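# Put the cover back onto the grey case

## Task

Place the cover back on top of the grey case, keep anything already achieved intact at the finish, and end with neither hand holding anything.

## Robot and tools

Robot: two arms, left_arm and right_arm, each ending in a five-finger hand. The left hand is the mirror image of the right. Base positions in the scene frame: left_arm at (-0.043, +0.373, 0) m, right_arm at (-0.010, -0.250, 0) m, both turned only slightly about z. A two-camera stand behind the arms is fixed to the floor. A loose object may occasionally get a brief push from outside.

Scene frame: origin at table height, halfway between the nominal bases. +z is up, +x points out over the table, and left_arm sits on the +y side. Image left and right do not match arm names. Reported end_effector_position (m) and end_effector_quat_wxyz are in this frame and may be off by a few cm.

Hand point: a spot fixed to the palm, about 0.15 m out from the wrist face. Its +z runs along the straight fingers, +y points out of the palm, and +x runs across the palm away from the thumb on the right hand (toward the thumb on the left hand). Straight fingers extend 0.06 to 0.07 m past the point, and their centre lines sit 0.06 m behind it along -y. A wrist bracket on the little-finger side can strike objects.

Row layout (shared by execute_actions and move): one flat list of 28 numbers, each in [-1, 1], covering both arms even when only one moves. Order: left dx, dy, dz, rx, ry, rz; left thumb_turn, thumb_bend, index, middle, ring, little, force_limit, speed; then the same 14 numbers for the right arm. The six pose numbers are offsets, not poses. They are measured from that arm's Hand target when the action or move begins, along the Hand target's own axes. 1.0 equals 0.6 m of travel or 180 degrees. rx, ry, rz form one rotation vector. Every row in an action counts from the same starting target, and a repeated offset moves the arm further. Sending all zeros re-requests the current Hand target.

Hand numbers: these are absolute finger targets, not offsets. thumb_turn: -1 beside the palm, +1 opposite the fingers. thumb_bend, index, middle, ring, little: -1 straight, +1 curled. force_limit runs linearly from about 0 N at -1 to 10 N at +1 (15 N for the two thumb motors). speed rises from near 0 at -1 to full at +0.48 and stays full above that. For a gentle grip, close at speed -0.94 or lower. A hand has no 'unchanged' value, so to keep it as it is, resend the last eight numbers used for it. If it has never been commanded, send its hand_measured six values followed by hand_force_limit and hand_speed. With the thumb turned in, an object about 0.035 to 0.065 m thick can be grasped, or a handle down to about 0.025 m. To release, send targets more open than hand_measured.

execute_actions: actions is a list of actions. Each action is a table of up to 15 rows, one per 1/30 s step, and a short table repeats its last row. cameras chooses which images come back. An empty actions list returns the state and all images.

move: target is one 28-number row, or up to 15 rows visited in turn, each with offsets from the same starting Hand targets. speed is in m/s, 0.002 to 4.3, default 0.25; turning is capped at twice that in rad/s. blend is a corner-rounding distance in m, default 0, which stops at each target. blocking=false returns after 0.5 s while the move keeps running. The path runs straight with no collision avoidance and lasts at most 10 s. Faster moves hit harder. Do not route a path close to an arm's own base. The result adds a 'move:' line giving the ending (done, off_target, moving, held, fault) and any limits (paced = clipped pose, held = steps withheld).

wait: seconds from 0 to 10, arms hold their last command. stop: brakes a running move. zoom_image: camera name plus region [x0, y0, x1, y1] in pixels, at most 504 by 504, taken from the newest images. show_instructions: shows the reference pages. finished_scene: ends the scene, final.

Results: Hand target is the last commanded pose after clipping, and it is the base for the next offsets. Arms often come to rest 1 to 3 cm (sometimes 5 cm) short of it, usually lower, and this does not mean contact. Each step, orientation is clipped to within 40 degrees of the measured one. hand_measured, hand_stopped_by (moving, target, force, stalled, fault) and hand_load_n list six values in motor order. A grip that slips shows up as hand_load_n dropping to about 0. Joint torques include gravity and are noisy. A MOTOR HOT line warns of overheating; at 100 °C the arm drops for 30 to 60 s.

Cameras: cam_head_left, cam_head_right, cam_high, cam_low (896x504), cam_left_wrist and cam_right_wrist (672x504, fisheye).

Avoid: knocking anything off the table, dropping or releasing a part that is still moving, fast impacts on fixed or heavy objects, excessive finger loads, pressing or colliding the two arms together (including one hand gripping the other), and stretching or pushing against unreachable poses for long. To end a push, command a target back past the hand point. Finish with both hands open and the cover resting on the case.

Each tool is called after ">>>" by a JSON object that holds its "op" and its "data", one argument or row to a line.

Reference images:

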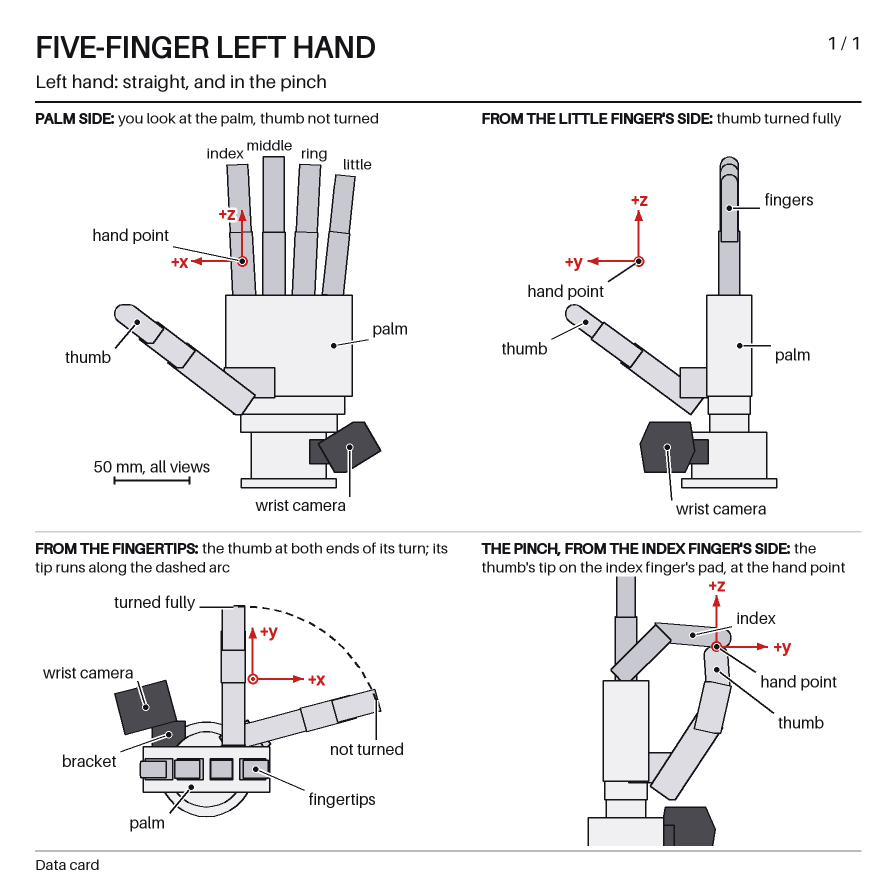

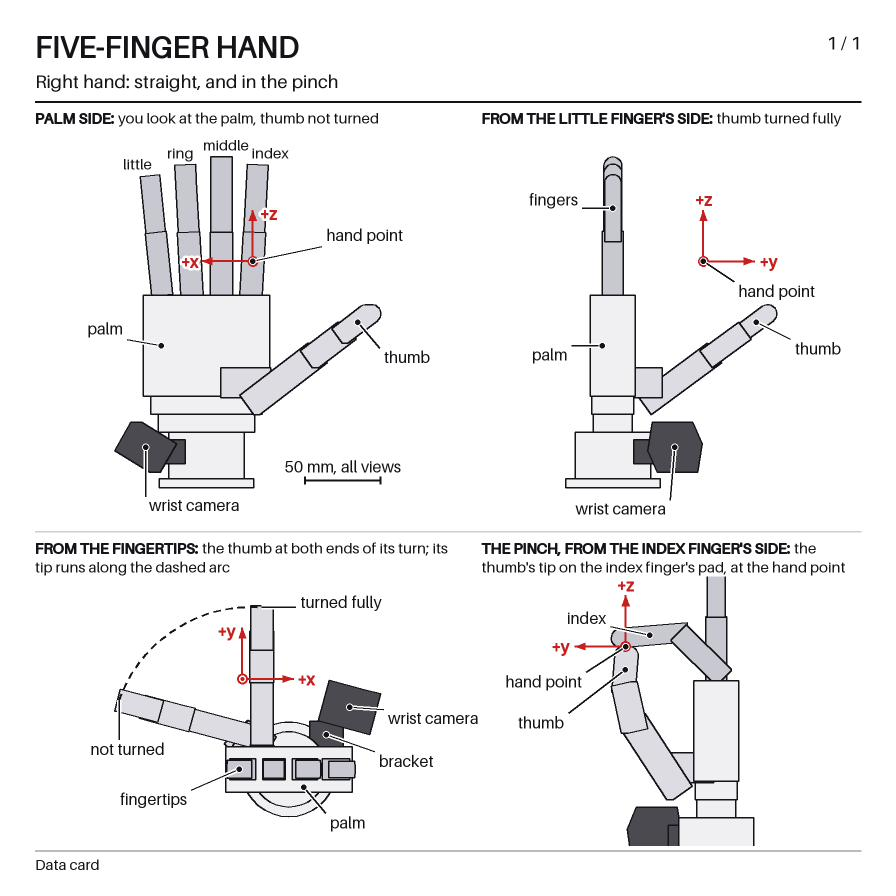

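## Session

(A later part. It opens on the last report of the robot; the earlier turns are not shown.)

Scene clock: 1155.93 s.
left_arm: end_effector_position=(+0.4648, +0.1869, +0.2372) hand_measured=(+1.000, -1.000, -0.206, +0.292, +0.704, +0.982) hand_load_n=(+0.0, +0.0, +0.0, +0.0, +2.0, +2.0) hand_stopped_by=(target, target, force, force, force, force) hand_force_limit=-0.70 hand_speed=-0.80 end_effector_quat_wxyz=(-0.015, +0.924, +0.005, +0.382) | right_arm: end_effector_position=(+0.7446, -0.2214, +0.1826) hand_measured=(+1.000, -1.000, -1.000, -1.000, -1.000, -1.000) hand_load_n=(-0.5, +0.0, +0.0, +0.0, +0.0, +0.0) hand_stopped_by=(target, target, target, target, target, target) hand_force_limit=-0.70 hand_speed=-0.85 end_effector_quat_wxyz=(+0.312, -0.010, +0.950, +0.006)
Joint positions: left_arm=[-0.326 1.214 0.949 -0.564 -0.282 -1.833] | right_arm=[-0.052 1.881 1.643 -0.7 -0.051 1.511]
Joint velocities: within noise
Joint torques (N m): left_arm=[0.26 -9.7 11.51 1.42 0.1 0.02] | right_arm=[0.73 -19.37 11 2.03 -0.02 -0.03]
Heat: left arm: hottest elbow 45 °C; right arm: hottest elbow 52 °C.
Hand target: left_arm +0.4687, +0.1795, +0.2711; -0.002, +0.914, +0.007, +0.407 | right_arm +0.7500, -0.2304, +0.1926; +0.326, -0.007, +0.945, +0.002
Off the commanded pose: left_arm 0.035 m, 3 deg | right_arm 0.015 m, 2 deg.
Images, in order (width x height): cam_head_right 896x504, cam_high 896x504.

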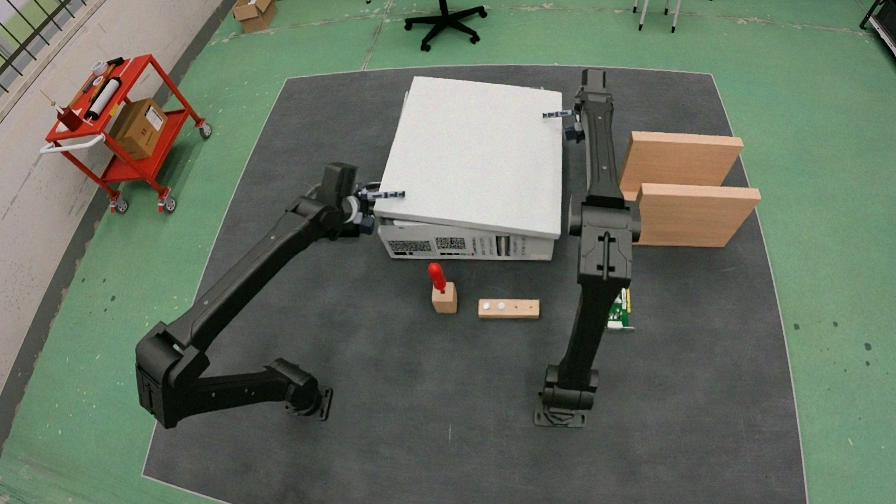

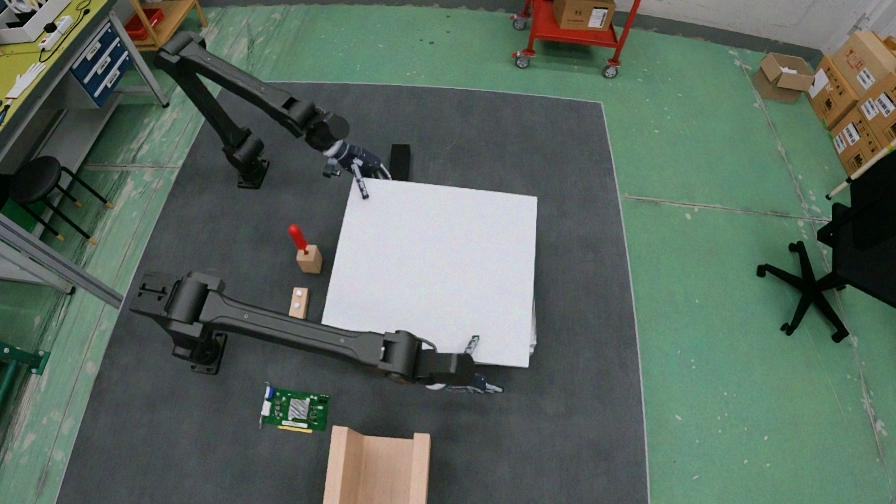

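>>> {"op": "move", "data": {
  "target": [0,0,0,0,0,0,1,-1,0.4,0.5,0.95,1,-0.7,-0.8,-0.0133,0.0833,-0.015,0,0,0,1,-1,-1,-1,-1,-1,-0.7,-0.85],
  "speed": 0.06,
  "cameras": ["cam_low","cam_right_wrist","cam_left_wrist","cam_head_left"]
}}

>>> {"op": "zoom_image", "data": {
  "camera": "cam_head_left",
  "region": [370, 60, 600, 280]
}}

>>> {"op": "zoom_image", "data": {
  "camera": "cam_low",
  "region": [370, 170, 540, 290]
}}

Scene clock: 1201.43 s.
left_arm: end_effector_position=(+0.4648, +0.1869, +0.2372) hand_measured=(+1.000, -1.000, -0.206, +0.292, +0.704, +0.982) hand_load_n=(-0.5, -0.5, +0.0, +0.0, +2.0, +1.5) hand_stopped_by=(target, target, force, force, force, force) hand_force_limit=-0.70 hand_speed=-0.80 end_effector_quat_wxyz=(-0.015, +0.924, +0.005, +0.382) | right_arm: end_effector_position=(+0.7455, -0.1859, +0.1815) hand_measured=(+1.000, -1.000, -1.000, -1.000, -1.000, -1.000) hand_load_n=(+0.0, +0.0, +0.0, +0.0, +0.0, +0.0) hand_stopped_by=(target, target, target, target, target, target) hand_force_limit=-0.70 hand_speed=-0.85 end_effector_quat_wxyz=(+0.311, -0.011, +0.950, +0.000)
Joint positions: left_arm=[-0.326 1.214 0.949 -0.564 -0.282 -1.833] | right_arm=[0.009 1.881 1.643 -0.7 -0.003 1.553]
Joint torques (N m): left_arm=[0.21 -9.88 11.6 1.43 0.11 0.01] | right_arm=[2.02 -20.54 12.01 1.05 0.03 0.24]
Heat: left arm: hottest elbow 46 °C; right arm: hottest elbow 52 °C.
Hand target: left_arm +0.4687, +0.1795, +0.2711; -0.002, +0.914, +0.007, +0.407 | right_arm +0.7499, -0.1806, +0.2046; +0.326, -0.007, +0.945, +0.002
Off the commanded pose: left_arm 0.035 m, 3 deg | right_arm 0.024 m, 2 deg.
move: off_target (left_arm, right_arm)
Images, in order (width x height): cam_head_left 896x504, cam_low 896x504, cam_left_wrist 672x504, cam_right_wrist 672x504.

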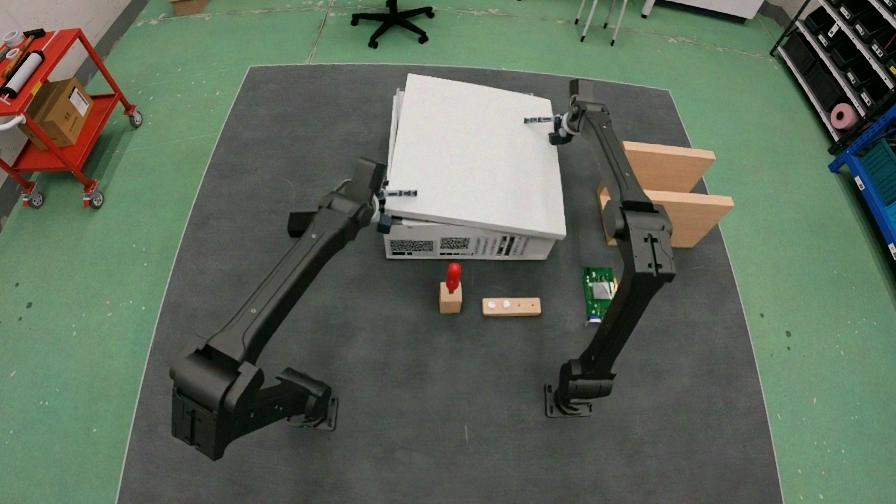

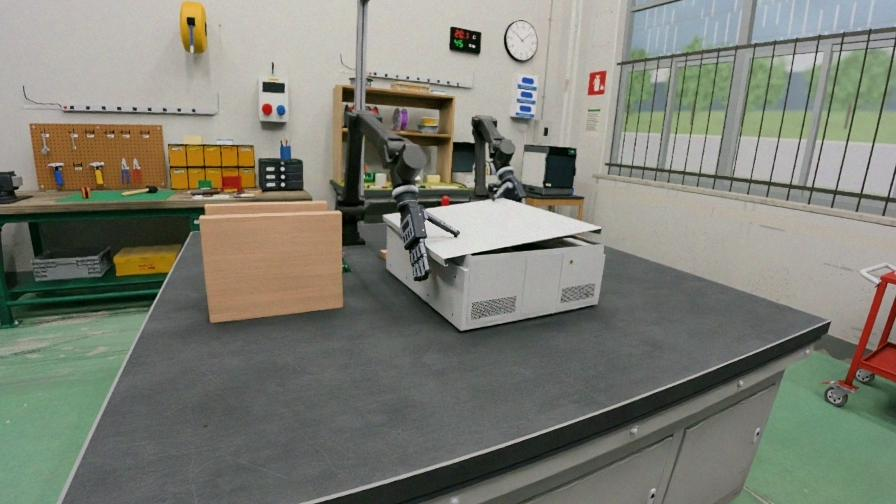

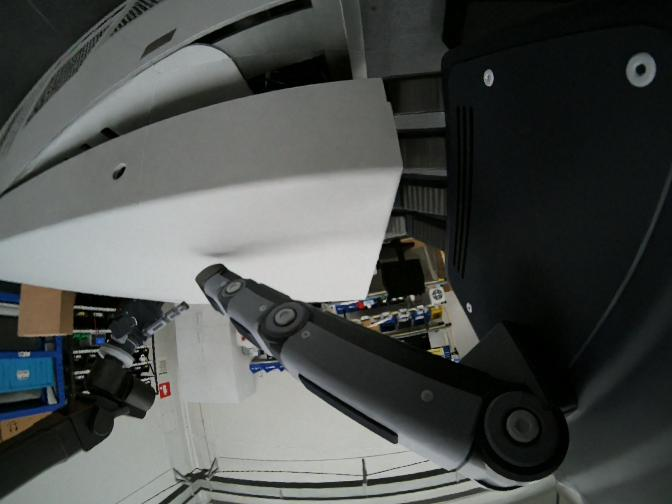

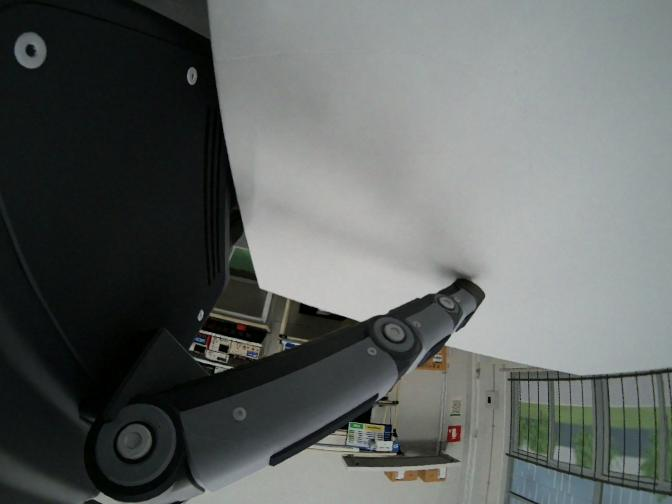

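Scaled by 2.191.

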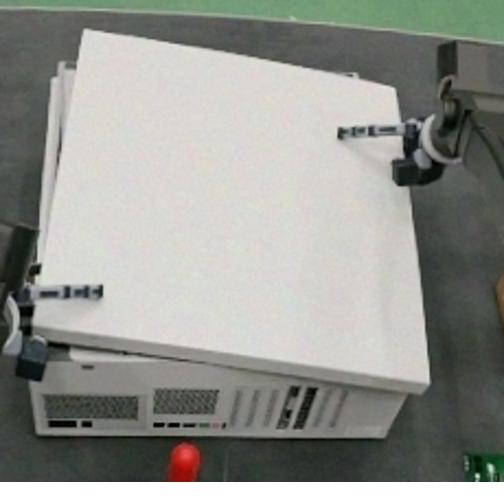

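Scaled by 2.965.

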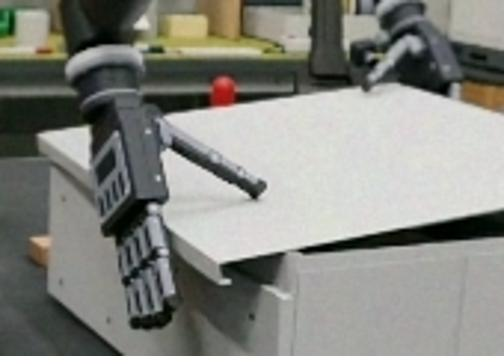

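>>> {"op": "move", "data": {
  "target": [0,0,0,0,0,0,1,-1,0.4,0.5,0.95,1,-0.7,-0.8,0,0.05,0,0,0,0,1,-1,-1,-1,-1,-1,-0.7,-0.85],
  "speed": 0.05,
  "cameras": ["cam_low","cam_right_wrist","cam_left_wrist","cam_head_left"]
}}

>>> {"op": "zoom_image", "data": {
  "camera": "cam_head_left",
  "region": [370, 60, 600, 280]
}}

>>> {"op": "zoom_image", "data": {
  "camera": "cam_low",
  "region": [370, 170, 540, 290]
}}

Scene clock: 1206.43 s.
left_arm: end_effector_position=(+0.4644, +0.1870, +0.2366) hand_measured=(+1.000, -1.000, -0.206, +0.292, +0.704, +0.982) hand_load_n=(+0.0, -0.5, +0.0, +2.0, +0.0, +0.5) hand_stopped_by=(target, target, force, force, force, force) hand_force_limit=-0.70 hand_speed=-0.80 end_effector_quat_wxyz=(-0.015, +0.925, +0.005, +0.380) | right_arm: end_effector_position=(+0.7473, -0.1792, +0.1816) hand_measured=(+1.000, -1.000, -1.000, -1.000, -1.000, -1.000) hand_load_n=(+0.0, +0.0, +0.0, +0.0, +0.0, +0.0) hand_stopped_by=(target, target, target, target, target, target) hand_force_limit=-0.70 hand_speed=-0.85 end_effector_quat_wxyz=(+0.312, +0.003, +0.950, -0.011)
Joint positions: left_arm=[-0.326 1.214 0.949 -0.567 -0.282 -1.833] | right_arm=[0.029 1.881 1.643 -0.7 0.037 1.59]
Joint torques (N m): left_arm=[0.38 -9.7 11.54 1.5 0.11 0.01] | right_arm=[4.66 -19.84 12.07 0.91 -0.37 0.14]
Heat: left arm: hottest elbow 46 °C; right arm: hottest elbow 53 °C.
Hand target: left_arm +0.4687, +0.1795, +0.2711; -0.002, +0.914, +0.007, +0.407 | right_arm +0.7495, -0.1504, +0.2042; +0.325, -0.008, +0.946, +0.002
Off the commanded pose: left_arm 0.036 m, 4 deg | right_arm 0.037 m, 2 deg.
move: off_target (left_arm, right_arm)
Images, in order (width x height): cam_head_left 896x504, cam_low 896x504, cam_left_wrist 672x504, cam_right_wrist 672x504.

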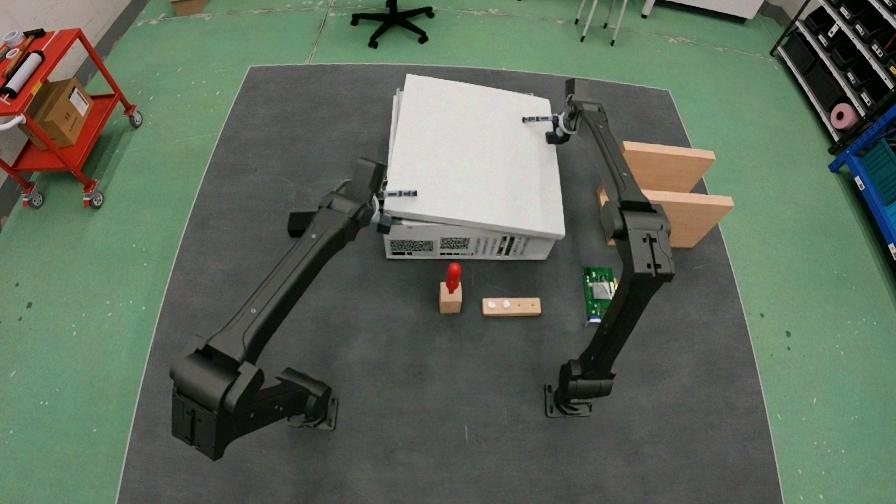

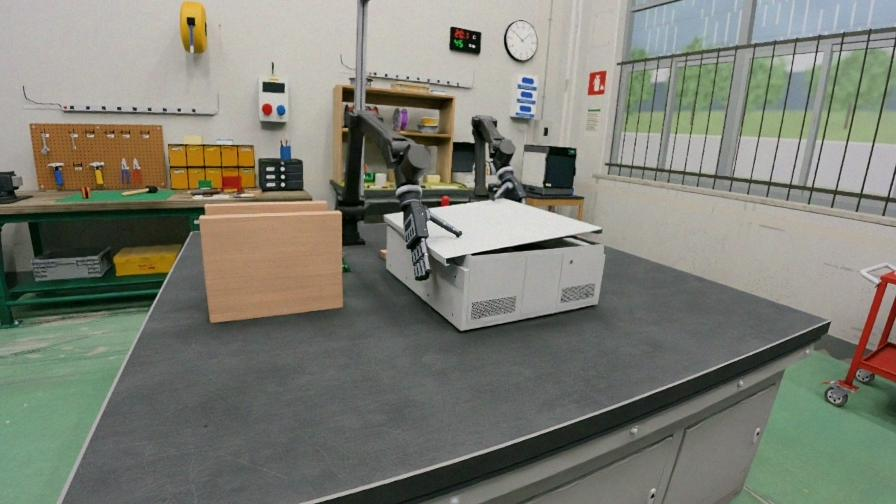

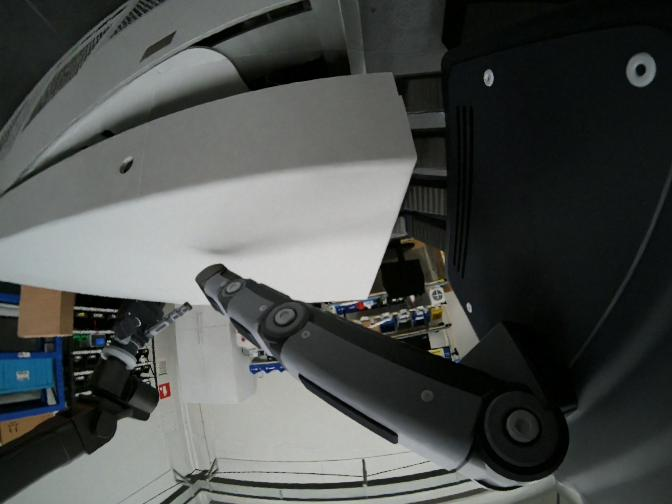

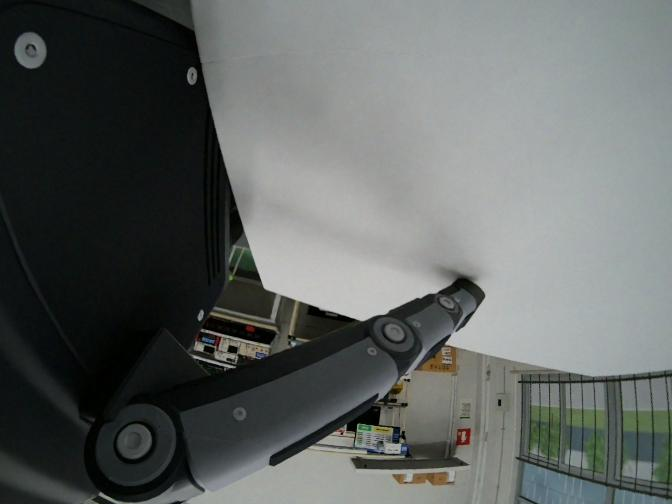

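Scaled by 2.191.

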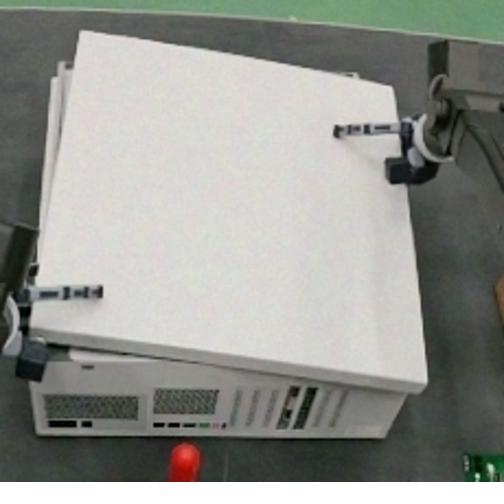

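Scaled by 2.965.

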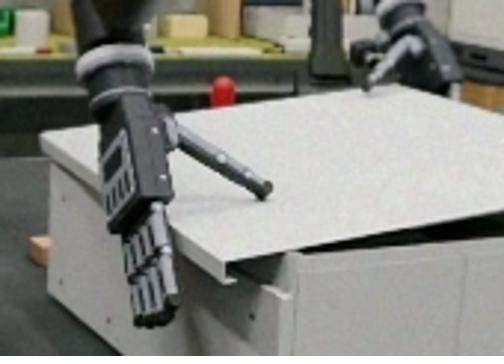

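>>> {"op": "move", "data": {
  "target": [0.0005,-0.05,0.0005,0,0,0,1,-1,0.4,0.5,0.95,1,-0.7,-0.8,0,0.05,0,0,0,0,1,-1,-1,-1,-1,-1,-0.7,-0.85],
  "speed": 0.04,
  "cameras": ["cam_low","cam_right_wrist","cam_left_wrist","cam_head_left"]
}}

>>> {"op": "zoom_image", "data": {
  "camera": "cam_head_left",
  "region": [370, 60, 600, 280]
}}

>>> {"op": "zoom_image", "data": {
  "camera": "cam_low",
  "region": [370, 170, 540, 290]
}}

Scene clock: 1221.30 s.
left_arm: end_effector_position=(+0.4626, +0.1937, +0.2440) hand_measured=(+1.000, -1.000, -0.206, +0.292, +0.704, +0.982) hand_load_n=(-0.5, +0.0, +0.0, +0.5, +0.0, +4.5) hand_stopped_by=(target, target, force, force, force, force) hand_force_limit=-0.70 hand_speed=-0.80 end_effector_quat_wxyz=(-0.001, +0.925, -0.011, +0.381) | right_arm: end_effector_position=(+0.7476, -0.1697, +0.1835) hand_measured=(+1.000, -1.000, -1.000, -1.000, -1.000, -1.000) hand_load_n=(+1.0, +0.5, +0.5, +0.0, +0.0, +0.0) hand_stopped_by=(target, target, target, target, target, target) hand_force_limit=-0.70 hand_speed=-0.85 end_effector_quat_wxyz=(+0.314, +0.008, +0.949, -0.019)
Joint positions: left_arm=[-0.288 1.195 0.949 -0.569 -0.219 -1.782] | right_arm=[0.051 1.877 1.643 -0.7 0.071 1.613]
Joint torques (N m): left_arm=[3.43 -10.46 9.88 1.94 -0.23 0.06] | right_arm=[5.54 -19.84 12.48 1.05 -0.58 0.42]
Heat: left arm: hottest elbow 46 °C; right arm: hottest elbow 54 °C.
Hand target: left_arm +0.4687, +0.2094, +0.2709; -0.002, +0.914, +0.006, +0.406 | right_arm +0.7490, -0.1204, +0.2042; +0.325, -0.007, +0.946, +0.002
Off the commanded pose: left_arm 0.032 m, 4 deg | right_arm 0.053 m, 3 deg.
move: off_target (left_arm, right_arm)
Images, in order (width x height): cam_head_left 896x504, cam_low 896x504, cam_left_wrist 672x504, cam_right_wrist 672x504.

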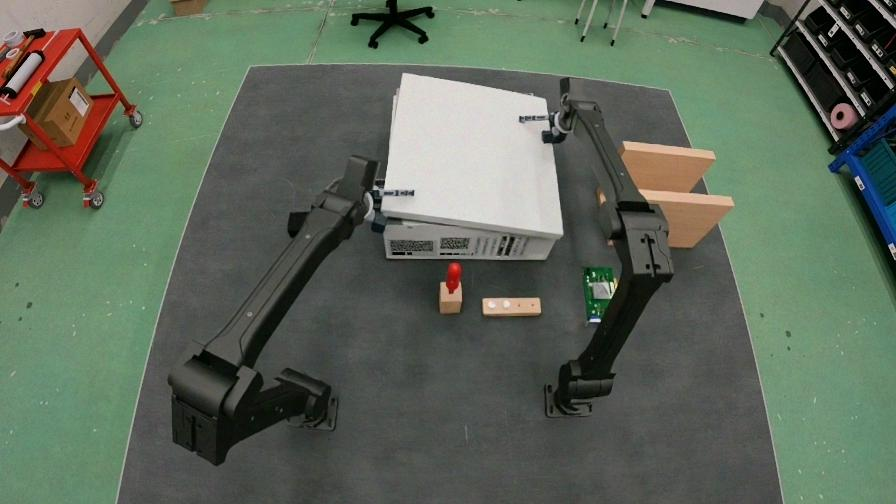

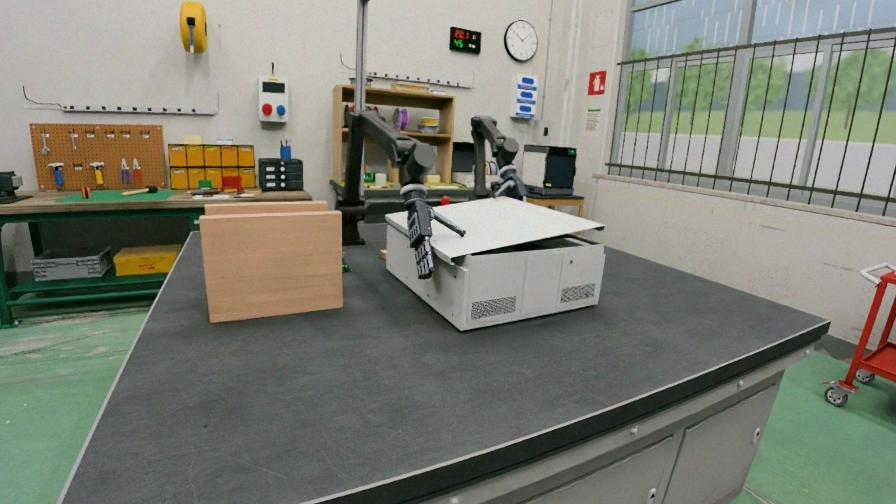

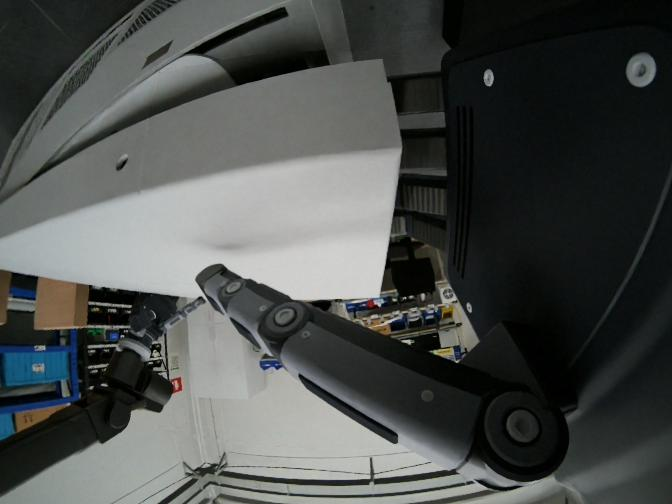

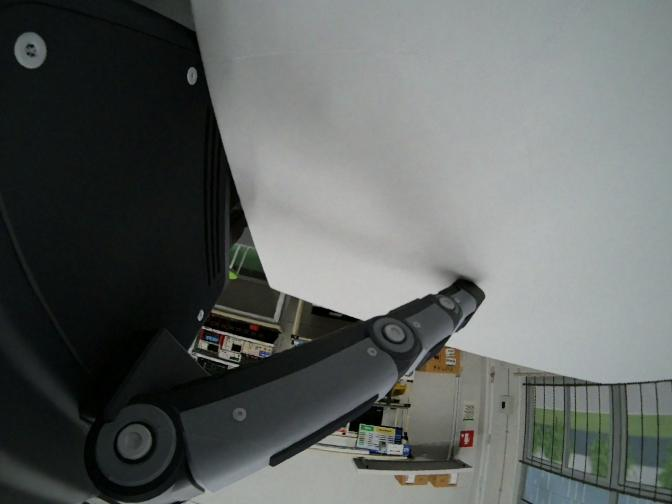

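Scaled by 2.191.

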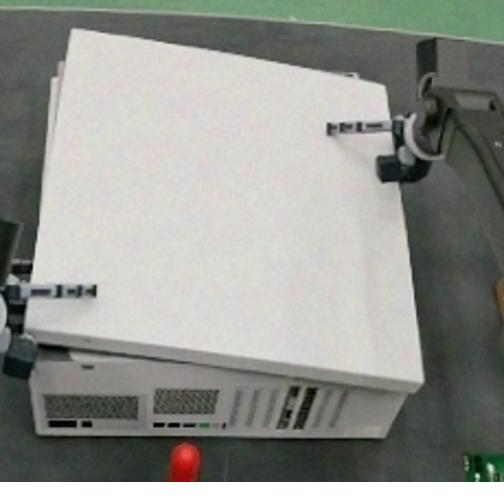

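Scaled by 2.965.

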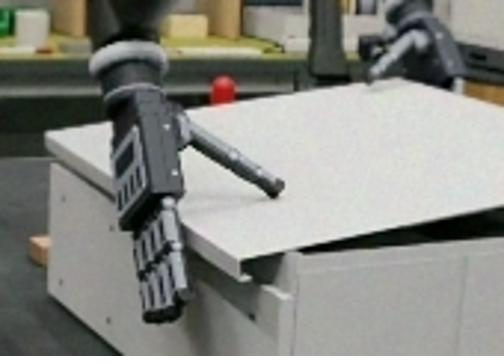

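>>> {"op": "move", "data": {
  "target": [0,0,0,0,0,0,1,-1,0.4,0.5,0.95,1,-0.7,-0.8,0,0.04,0,0,0,0,1,-1,-1,-1,-1,-1,-0.7,-0.85],
  "speed": 0.04,
  "cameras": ["cam_low","cam_left_wrist","cam_head_left"]
}}

>>> {"op": "zoom_image", "data": {
  "camera": "cam_head_left",
  "region": [370, 60, 600, 280]
}}

>>> {"op": "zoom_image", "data": {
  "camera": "cam_low",
  "region": [370, 170, 540, 290]
}}

Scene clock: 1233.97 s.
left_arm: end_effector_position=(+0.4631, +0.1958, +0.2445) hand_measured=(+1.000, -1.000, -0.206, +0.292, +0.704, +0.982) hand_load_n=(-0.5, +0.0, +0.5, +0.0, +0.0, +6.0) hand_stopped_by=(target, target, force, force, force, force) hand_force_limit=-0.70 hand_speed=-0.80 end_effector_quat_wxyz=(-0.002, +0.924, -0.010, +0.381) | right_arm: end_effector_position=(+0.7471, -0.1539, +0.1863) hand_measured=(+1.000, -1.000, -1.000, -1.000, -1.000, -1.000) hand_load_n=(+1.0, +0.5, +0.0, +0.0, +0.0, +0.0) hand_stopped_by=(target, target, target, target, target, target) hand_force_limit=-0.70 hand_speed=-0.85 end_effector_quat_wxyz=(+0.317, +0.011, +0.948, -0.025)
Joint positions: left_arm=[-0.284 1.194 0.949 -0.569 -0.219 -1.78] | right_arm=[0.081 1.873 1.643 -0.7 0.101 1.638]
Joint torques (N m): left_arm=[3.14 -10.17 9.96 1.98 -0.21 0.04] | right_arm=[6.3 -18.67 13.24 0.72 -0.73 0.46]
Heat: left arm: hottest elbow 45 °C; right arm: hottest elbow 54 °C.
Hand target: left_arm +0.4687, +0.2094, +0.2710; -0.002, +0.914, +0.007, +0.407 | right_arm +0.7486, -0.0964, +0.2043; +0.325, -0.008, +0.946, +0.002
Off the commanded pose: left_arm 0.030 m, 4 deg | right_arm 0.060 m, 4 deg.
move: off_target (left_arm, right_arm)
Images, in order (width x height): cam_head_left 896x504, cam_low 896x504, cam_left_wrist 672x504.

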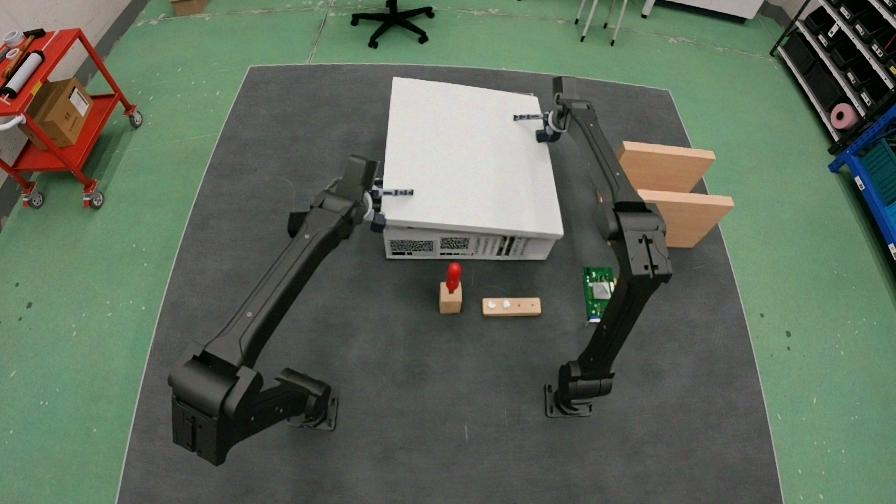

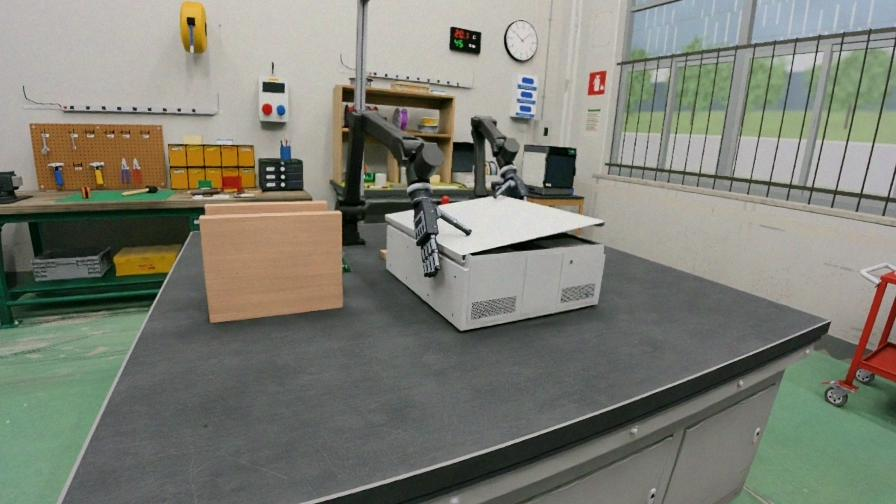

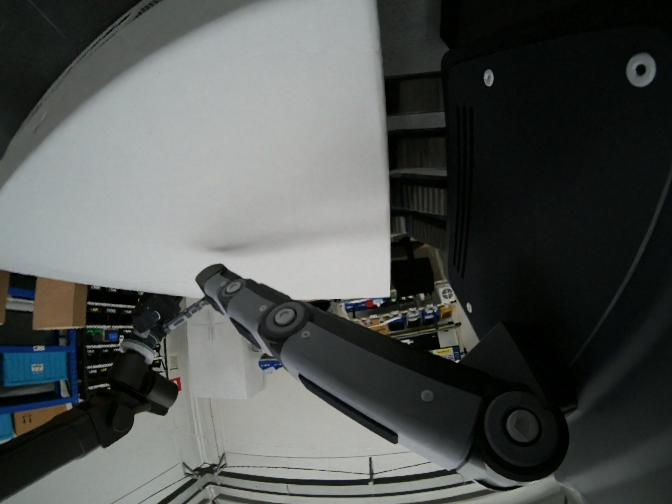

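Scaled by 2.191.

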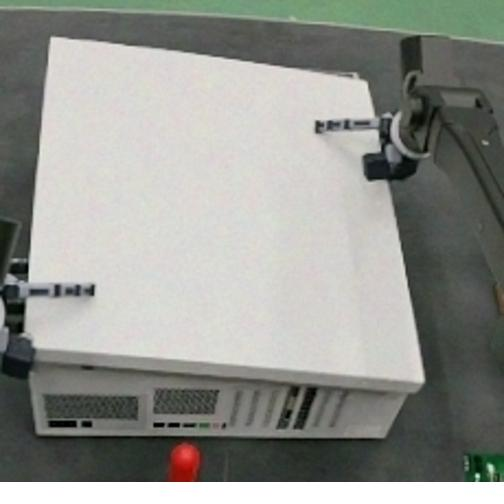

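Scaled by 2.965.

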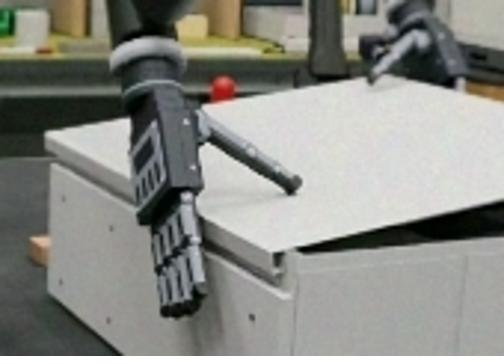

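>>> {"op": "move", "data": {
  "target": [-0.0372,0,0.0335,0,0,0,1,-1,0.4,0.5,0.95,1,-0.7,-0.8,0,-0.04,0,0,0,0,1,-1,-1,-1,-1,-1,-0.7,-0.85],
  "speed": 0.04,
  "cameras": ["cam_low","cam_left_wrist","cam_head_left","cam_high"]
}}

>>> {"op": "zoom_image", "data": {
  "camera": "cam_head_left",
  "region": [370, 60, 600, 280]
}}

>>> {"op": "zoom_image", "data": {
  "camera": "cam_low",
  "region": [440, 160, 630, 290]
}}

>>> {"op": "zoom_image", "data": {
  "camera": "cam_high",
  "region": [310, 150, 560, 380]
}}

Scene clock: 1257.10 s.
left_arm: end_effector_position=(+0.4613, +0.1994, +0.2285) hand_measured=(+1.000, -1.000, -0.206, +0.292, +0.704, +0.982) hand_load_n=(+0.0, +0.0, -0.5, +0.5, +1.0, +4.0) hand_stopped_by=(target, target, force, force, force, force) hand_force_limit=-0.70 hand_speed=-0.80 end_effector_quat_wxyz=(-0.001, +0.922, -0.007, +0.387) | right_arm: end_effector_position=(+0.7467, -0.1531, +0.1869) hand_measured=(+1.000, -1.000, -1.000, -1.000, -1.000, -1.000) hand_load_n=(+0.0, +0.0, +0.0, +0.0, +0.0, +0.0) hand_stopped_by=(target, target, target, target, target, target) hand_force_limit=-0.70 hand_speed=-0.85 end_effector_quat_wxyz=(+0.317, +0.009, +0.948, -0.019)
Joint positions: left_arm=[-0.278 1.194 0.898 -0.503 -0.219 -1.78] | right_arm=[0.078 1.873 1.643 -0.7 0.087 1.636]
Joint torques (N m): left_arm=[2.67 -8.23 8.94 2.7 -0.2 0.06] | right_arm=[4.19 -19.02 13.09 0.88 -1.01 0.18]
Heat: left arm: hottest elbow 45 °C; right arm: hottest elbow 56 °C.
Hand target: left_arm +0.4687, +0.2095, +0.2410; -0.002, +0.914, +0.007, +0.407 | right_arm +0.7491, -0.1206, +0.2042; +0.325, -0.007, +0.946, +0.002
Off the commanded pose: left_arm 0.018 m, 3 deg | right_arm 0.037 m, 3 deg.
move: off_target (left_arm, right_arm)
Images, in order (width x height): cam_head_left 896x504, cam_high 896x504, cam_low 896x504, cam_left_wrist 672x504.

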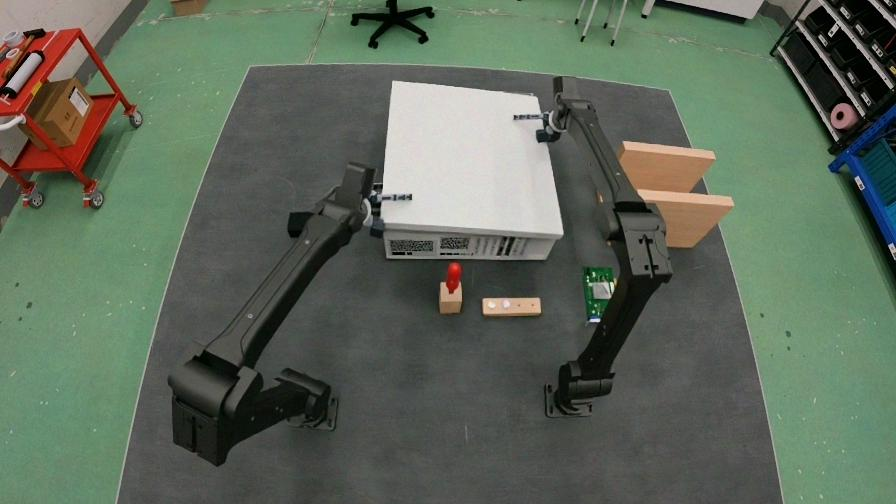

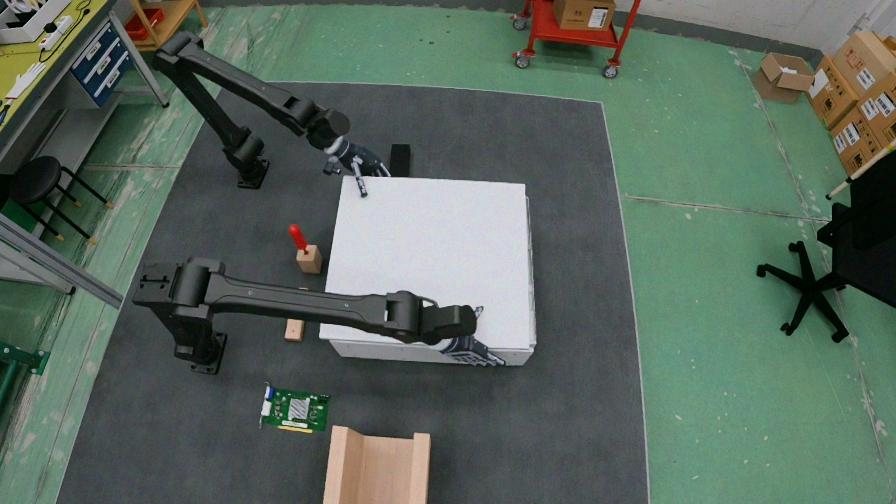

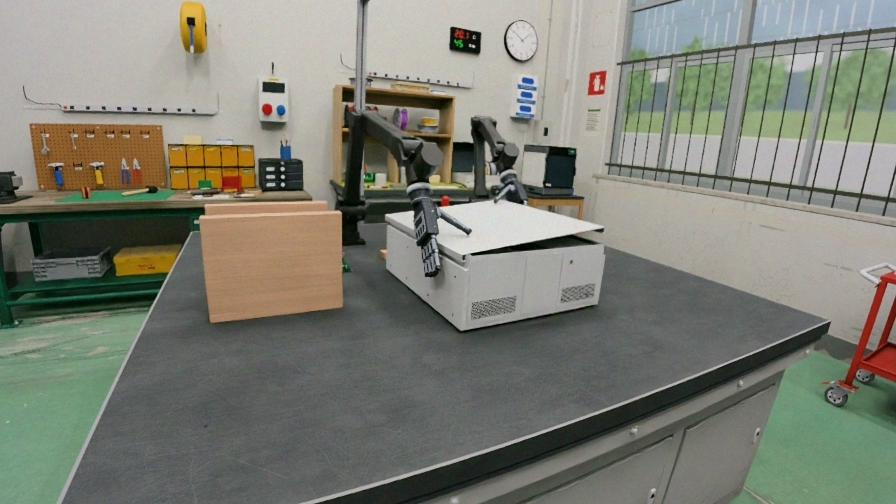

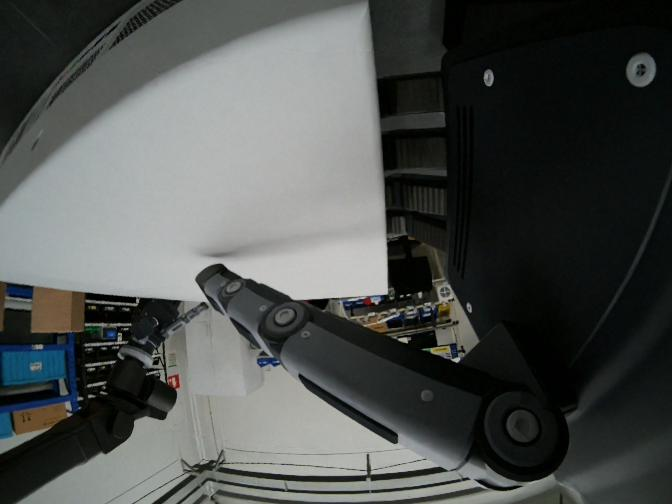

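Scaled by 2.191.

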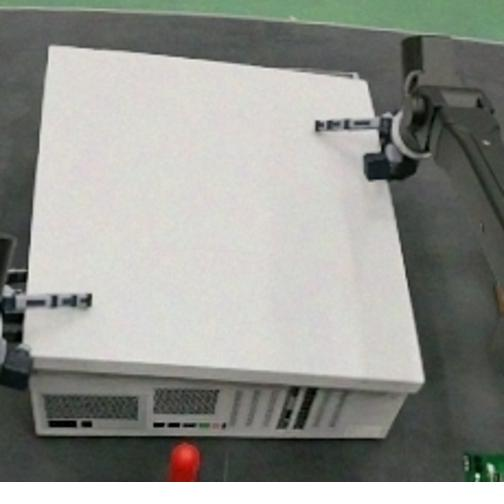

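Scaled by 2.653.

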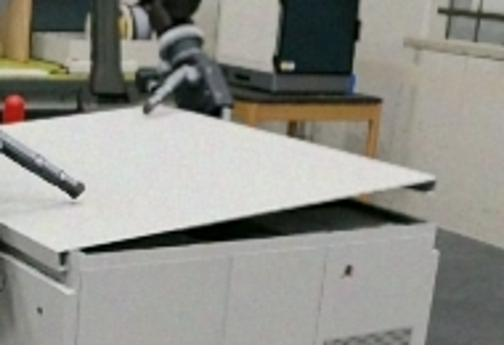

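Scaled by 2.016.

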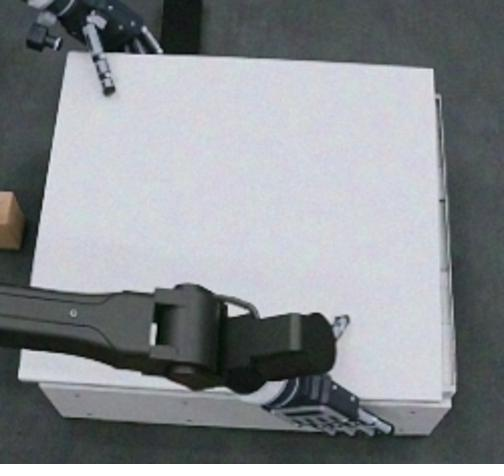

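>>> {"op": "move", "data": {
  "target": [-0.0248,0,0.0224,0,0,0,1,-1,0.4,0.5,0.95,1,-0.7,-0.8,0,0,0,0,0,0,1,-1,-1,-1,-1,-1,-0.7,-0.85],
  "speed": 0.04,
  "cameras": ["cam_low","cam_left_wrist","cam_head_left"]
}}

>>> {"op": "zoom_image", "data": {
  "camera": "cam_low",
  "region": [440, 160, 630, 290]
}}

>>> {"op": "zoom_image", "data": {
  "camera": "cam_left_wrist",
  "region": [300, 0, 500, 330]
}}

Scene clock: 1274.57 s.
left_arm: end_effector_position=(+0.4642, +0.2010, +0.2257) hand_measured=(+1.000, -1.000, -0.206, +0.292, +0.704, +0.982) hand_load_n=(+0.0, +0.0, -3.0, +0.0, +0.5, +0.0) hand_stopped_by=(target, target, force, force, force, force) hand_force_limit=-0.70 hand_speed=-0.80 end_effector_quat_wxyz=(+0.003, +0.915, -0.002, +0.402) | right_arm: end_effector_position=(+0.7467, -0.1530, +0.1869) hand_measured=(+1.000, -1.000, -1.000, -1.000, -1.000, -1.000) hand_load_n=(+0.0, +0.0, +0.0, +0.5, +0.0, +0.0) hand_stopped_by=(target, target, target, target, target, target) hand_force_limit=-0.70 hand_speed=-0.85 end_effector_quat_wxyz=(+0.317, +0.009, +0.948, -0.019)
Joint positions: left_arm=[-0.274 1.194 0.869 -0.44 -0.219 -1.78] | right_arm=[0.078 1.873 1.643 -0.7 0.086 1.636]
Joint torques (N m): left_arm=[2.2 -6.24 8.13 2.55 -0.18 0.05] | right_arm=[3.25 -18.67 12.74 0.85 -1.01 0.2]
Heat: left arm: hottest elbow 45 °C; right arm: hottest elbow 57 °C.
Hand target: left_arm +0.4687, +0.2094, +0.2208; -0.002, +0.914, +0.007, +0.407 | right_arm +0.7490, -0.1206, +0.2042; +0.325, -0.007, +0.946, +0.002
Off the commanded pose: left_arm 0.011 m, 1 deg | right_arm 0.037 m, 3 deg.
move: off_target (left_arm, right_arm)
Images, in order (width x height): cam_head_left 896x504, cam_low 896x504, cam_left_wrist 672x504.

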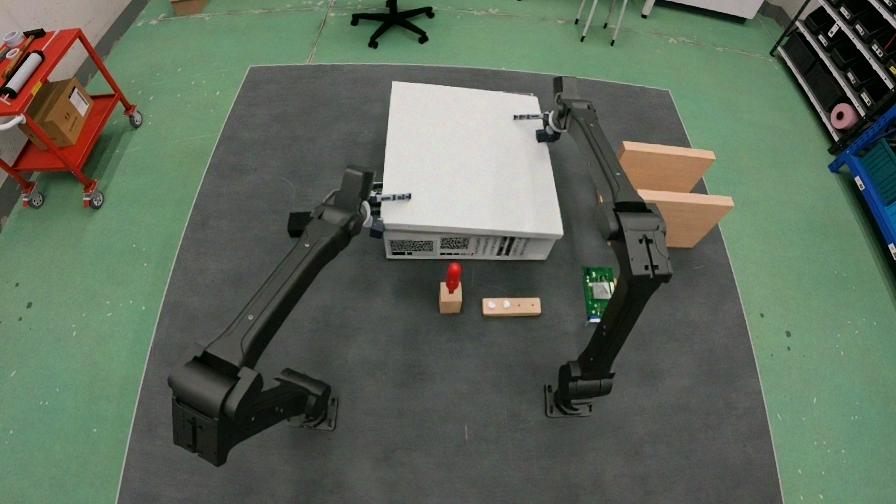

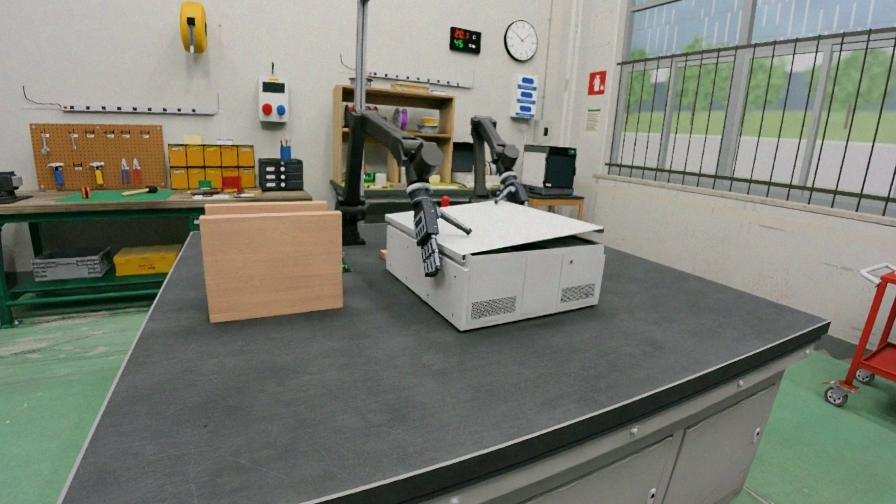

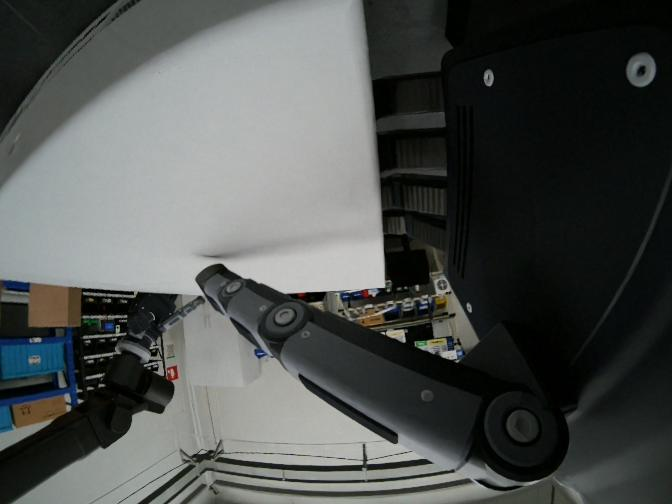

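Scaled by 2.653.

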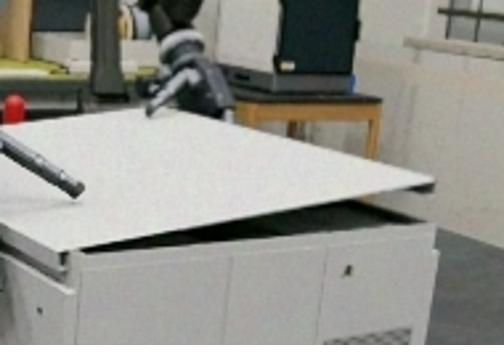

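Scaled by 1.527 from the camera's 672x504 image, which has a finer 960x720 frame.

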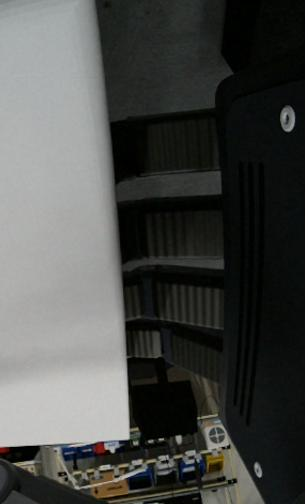

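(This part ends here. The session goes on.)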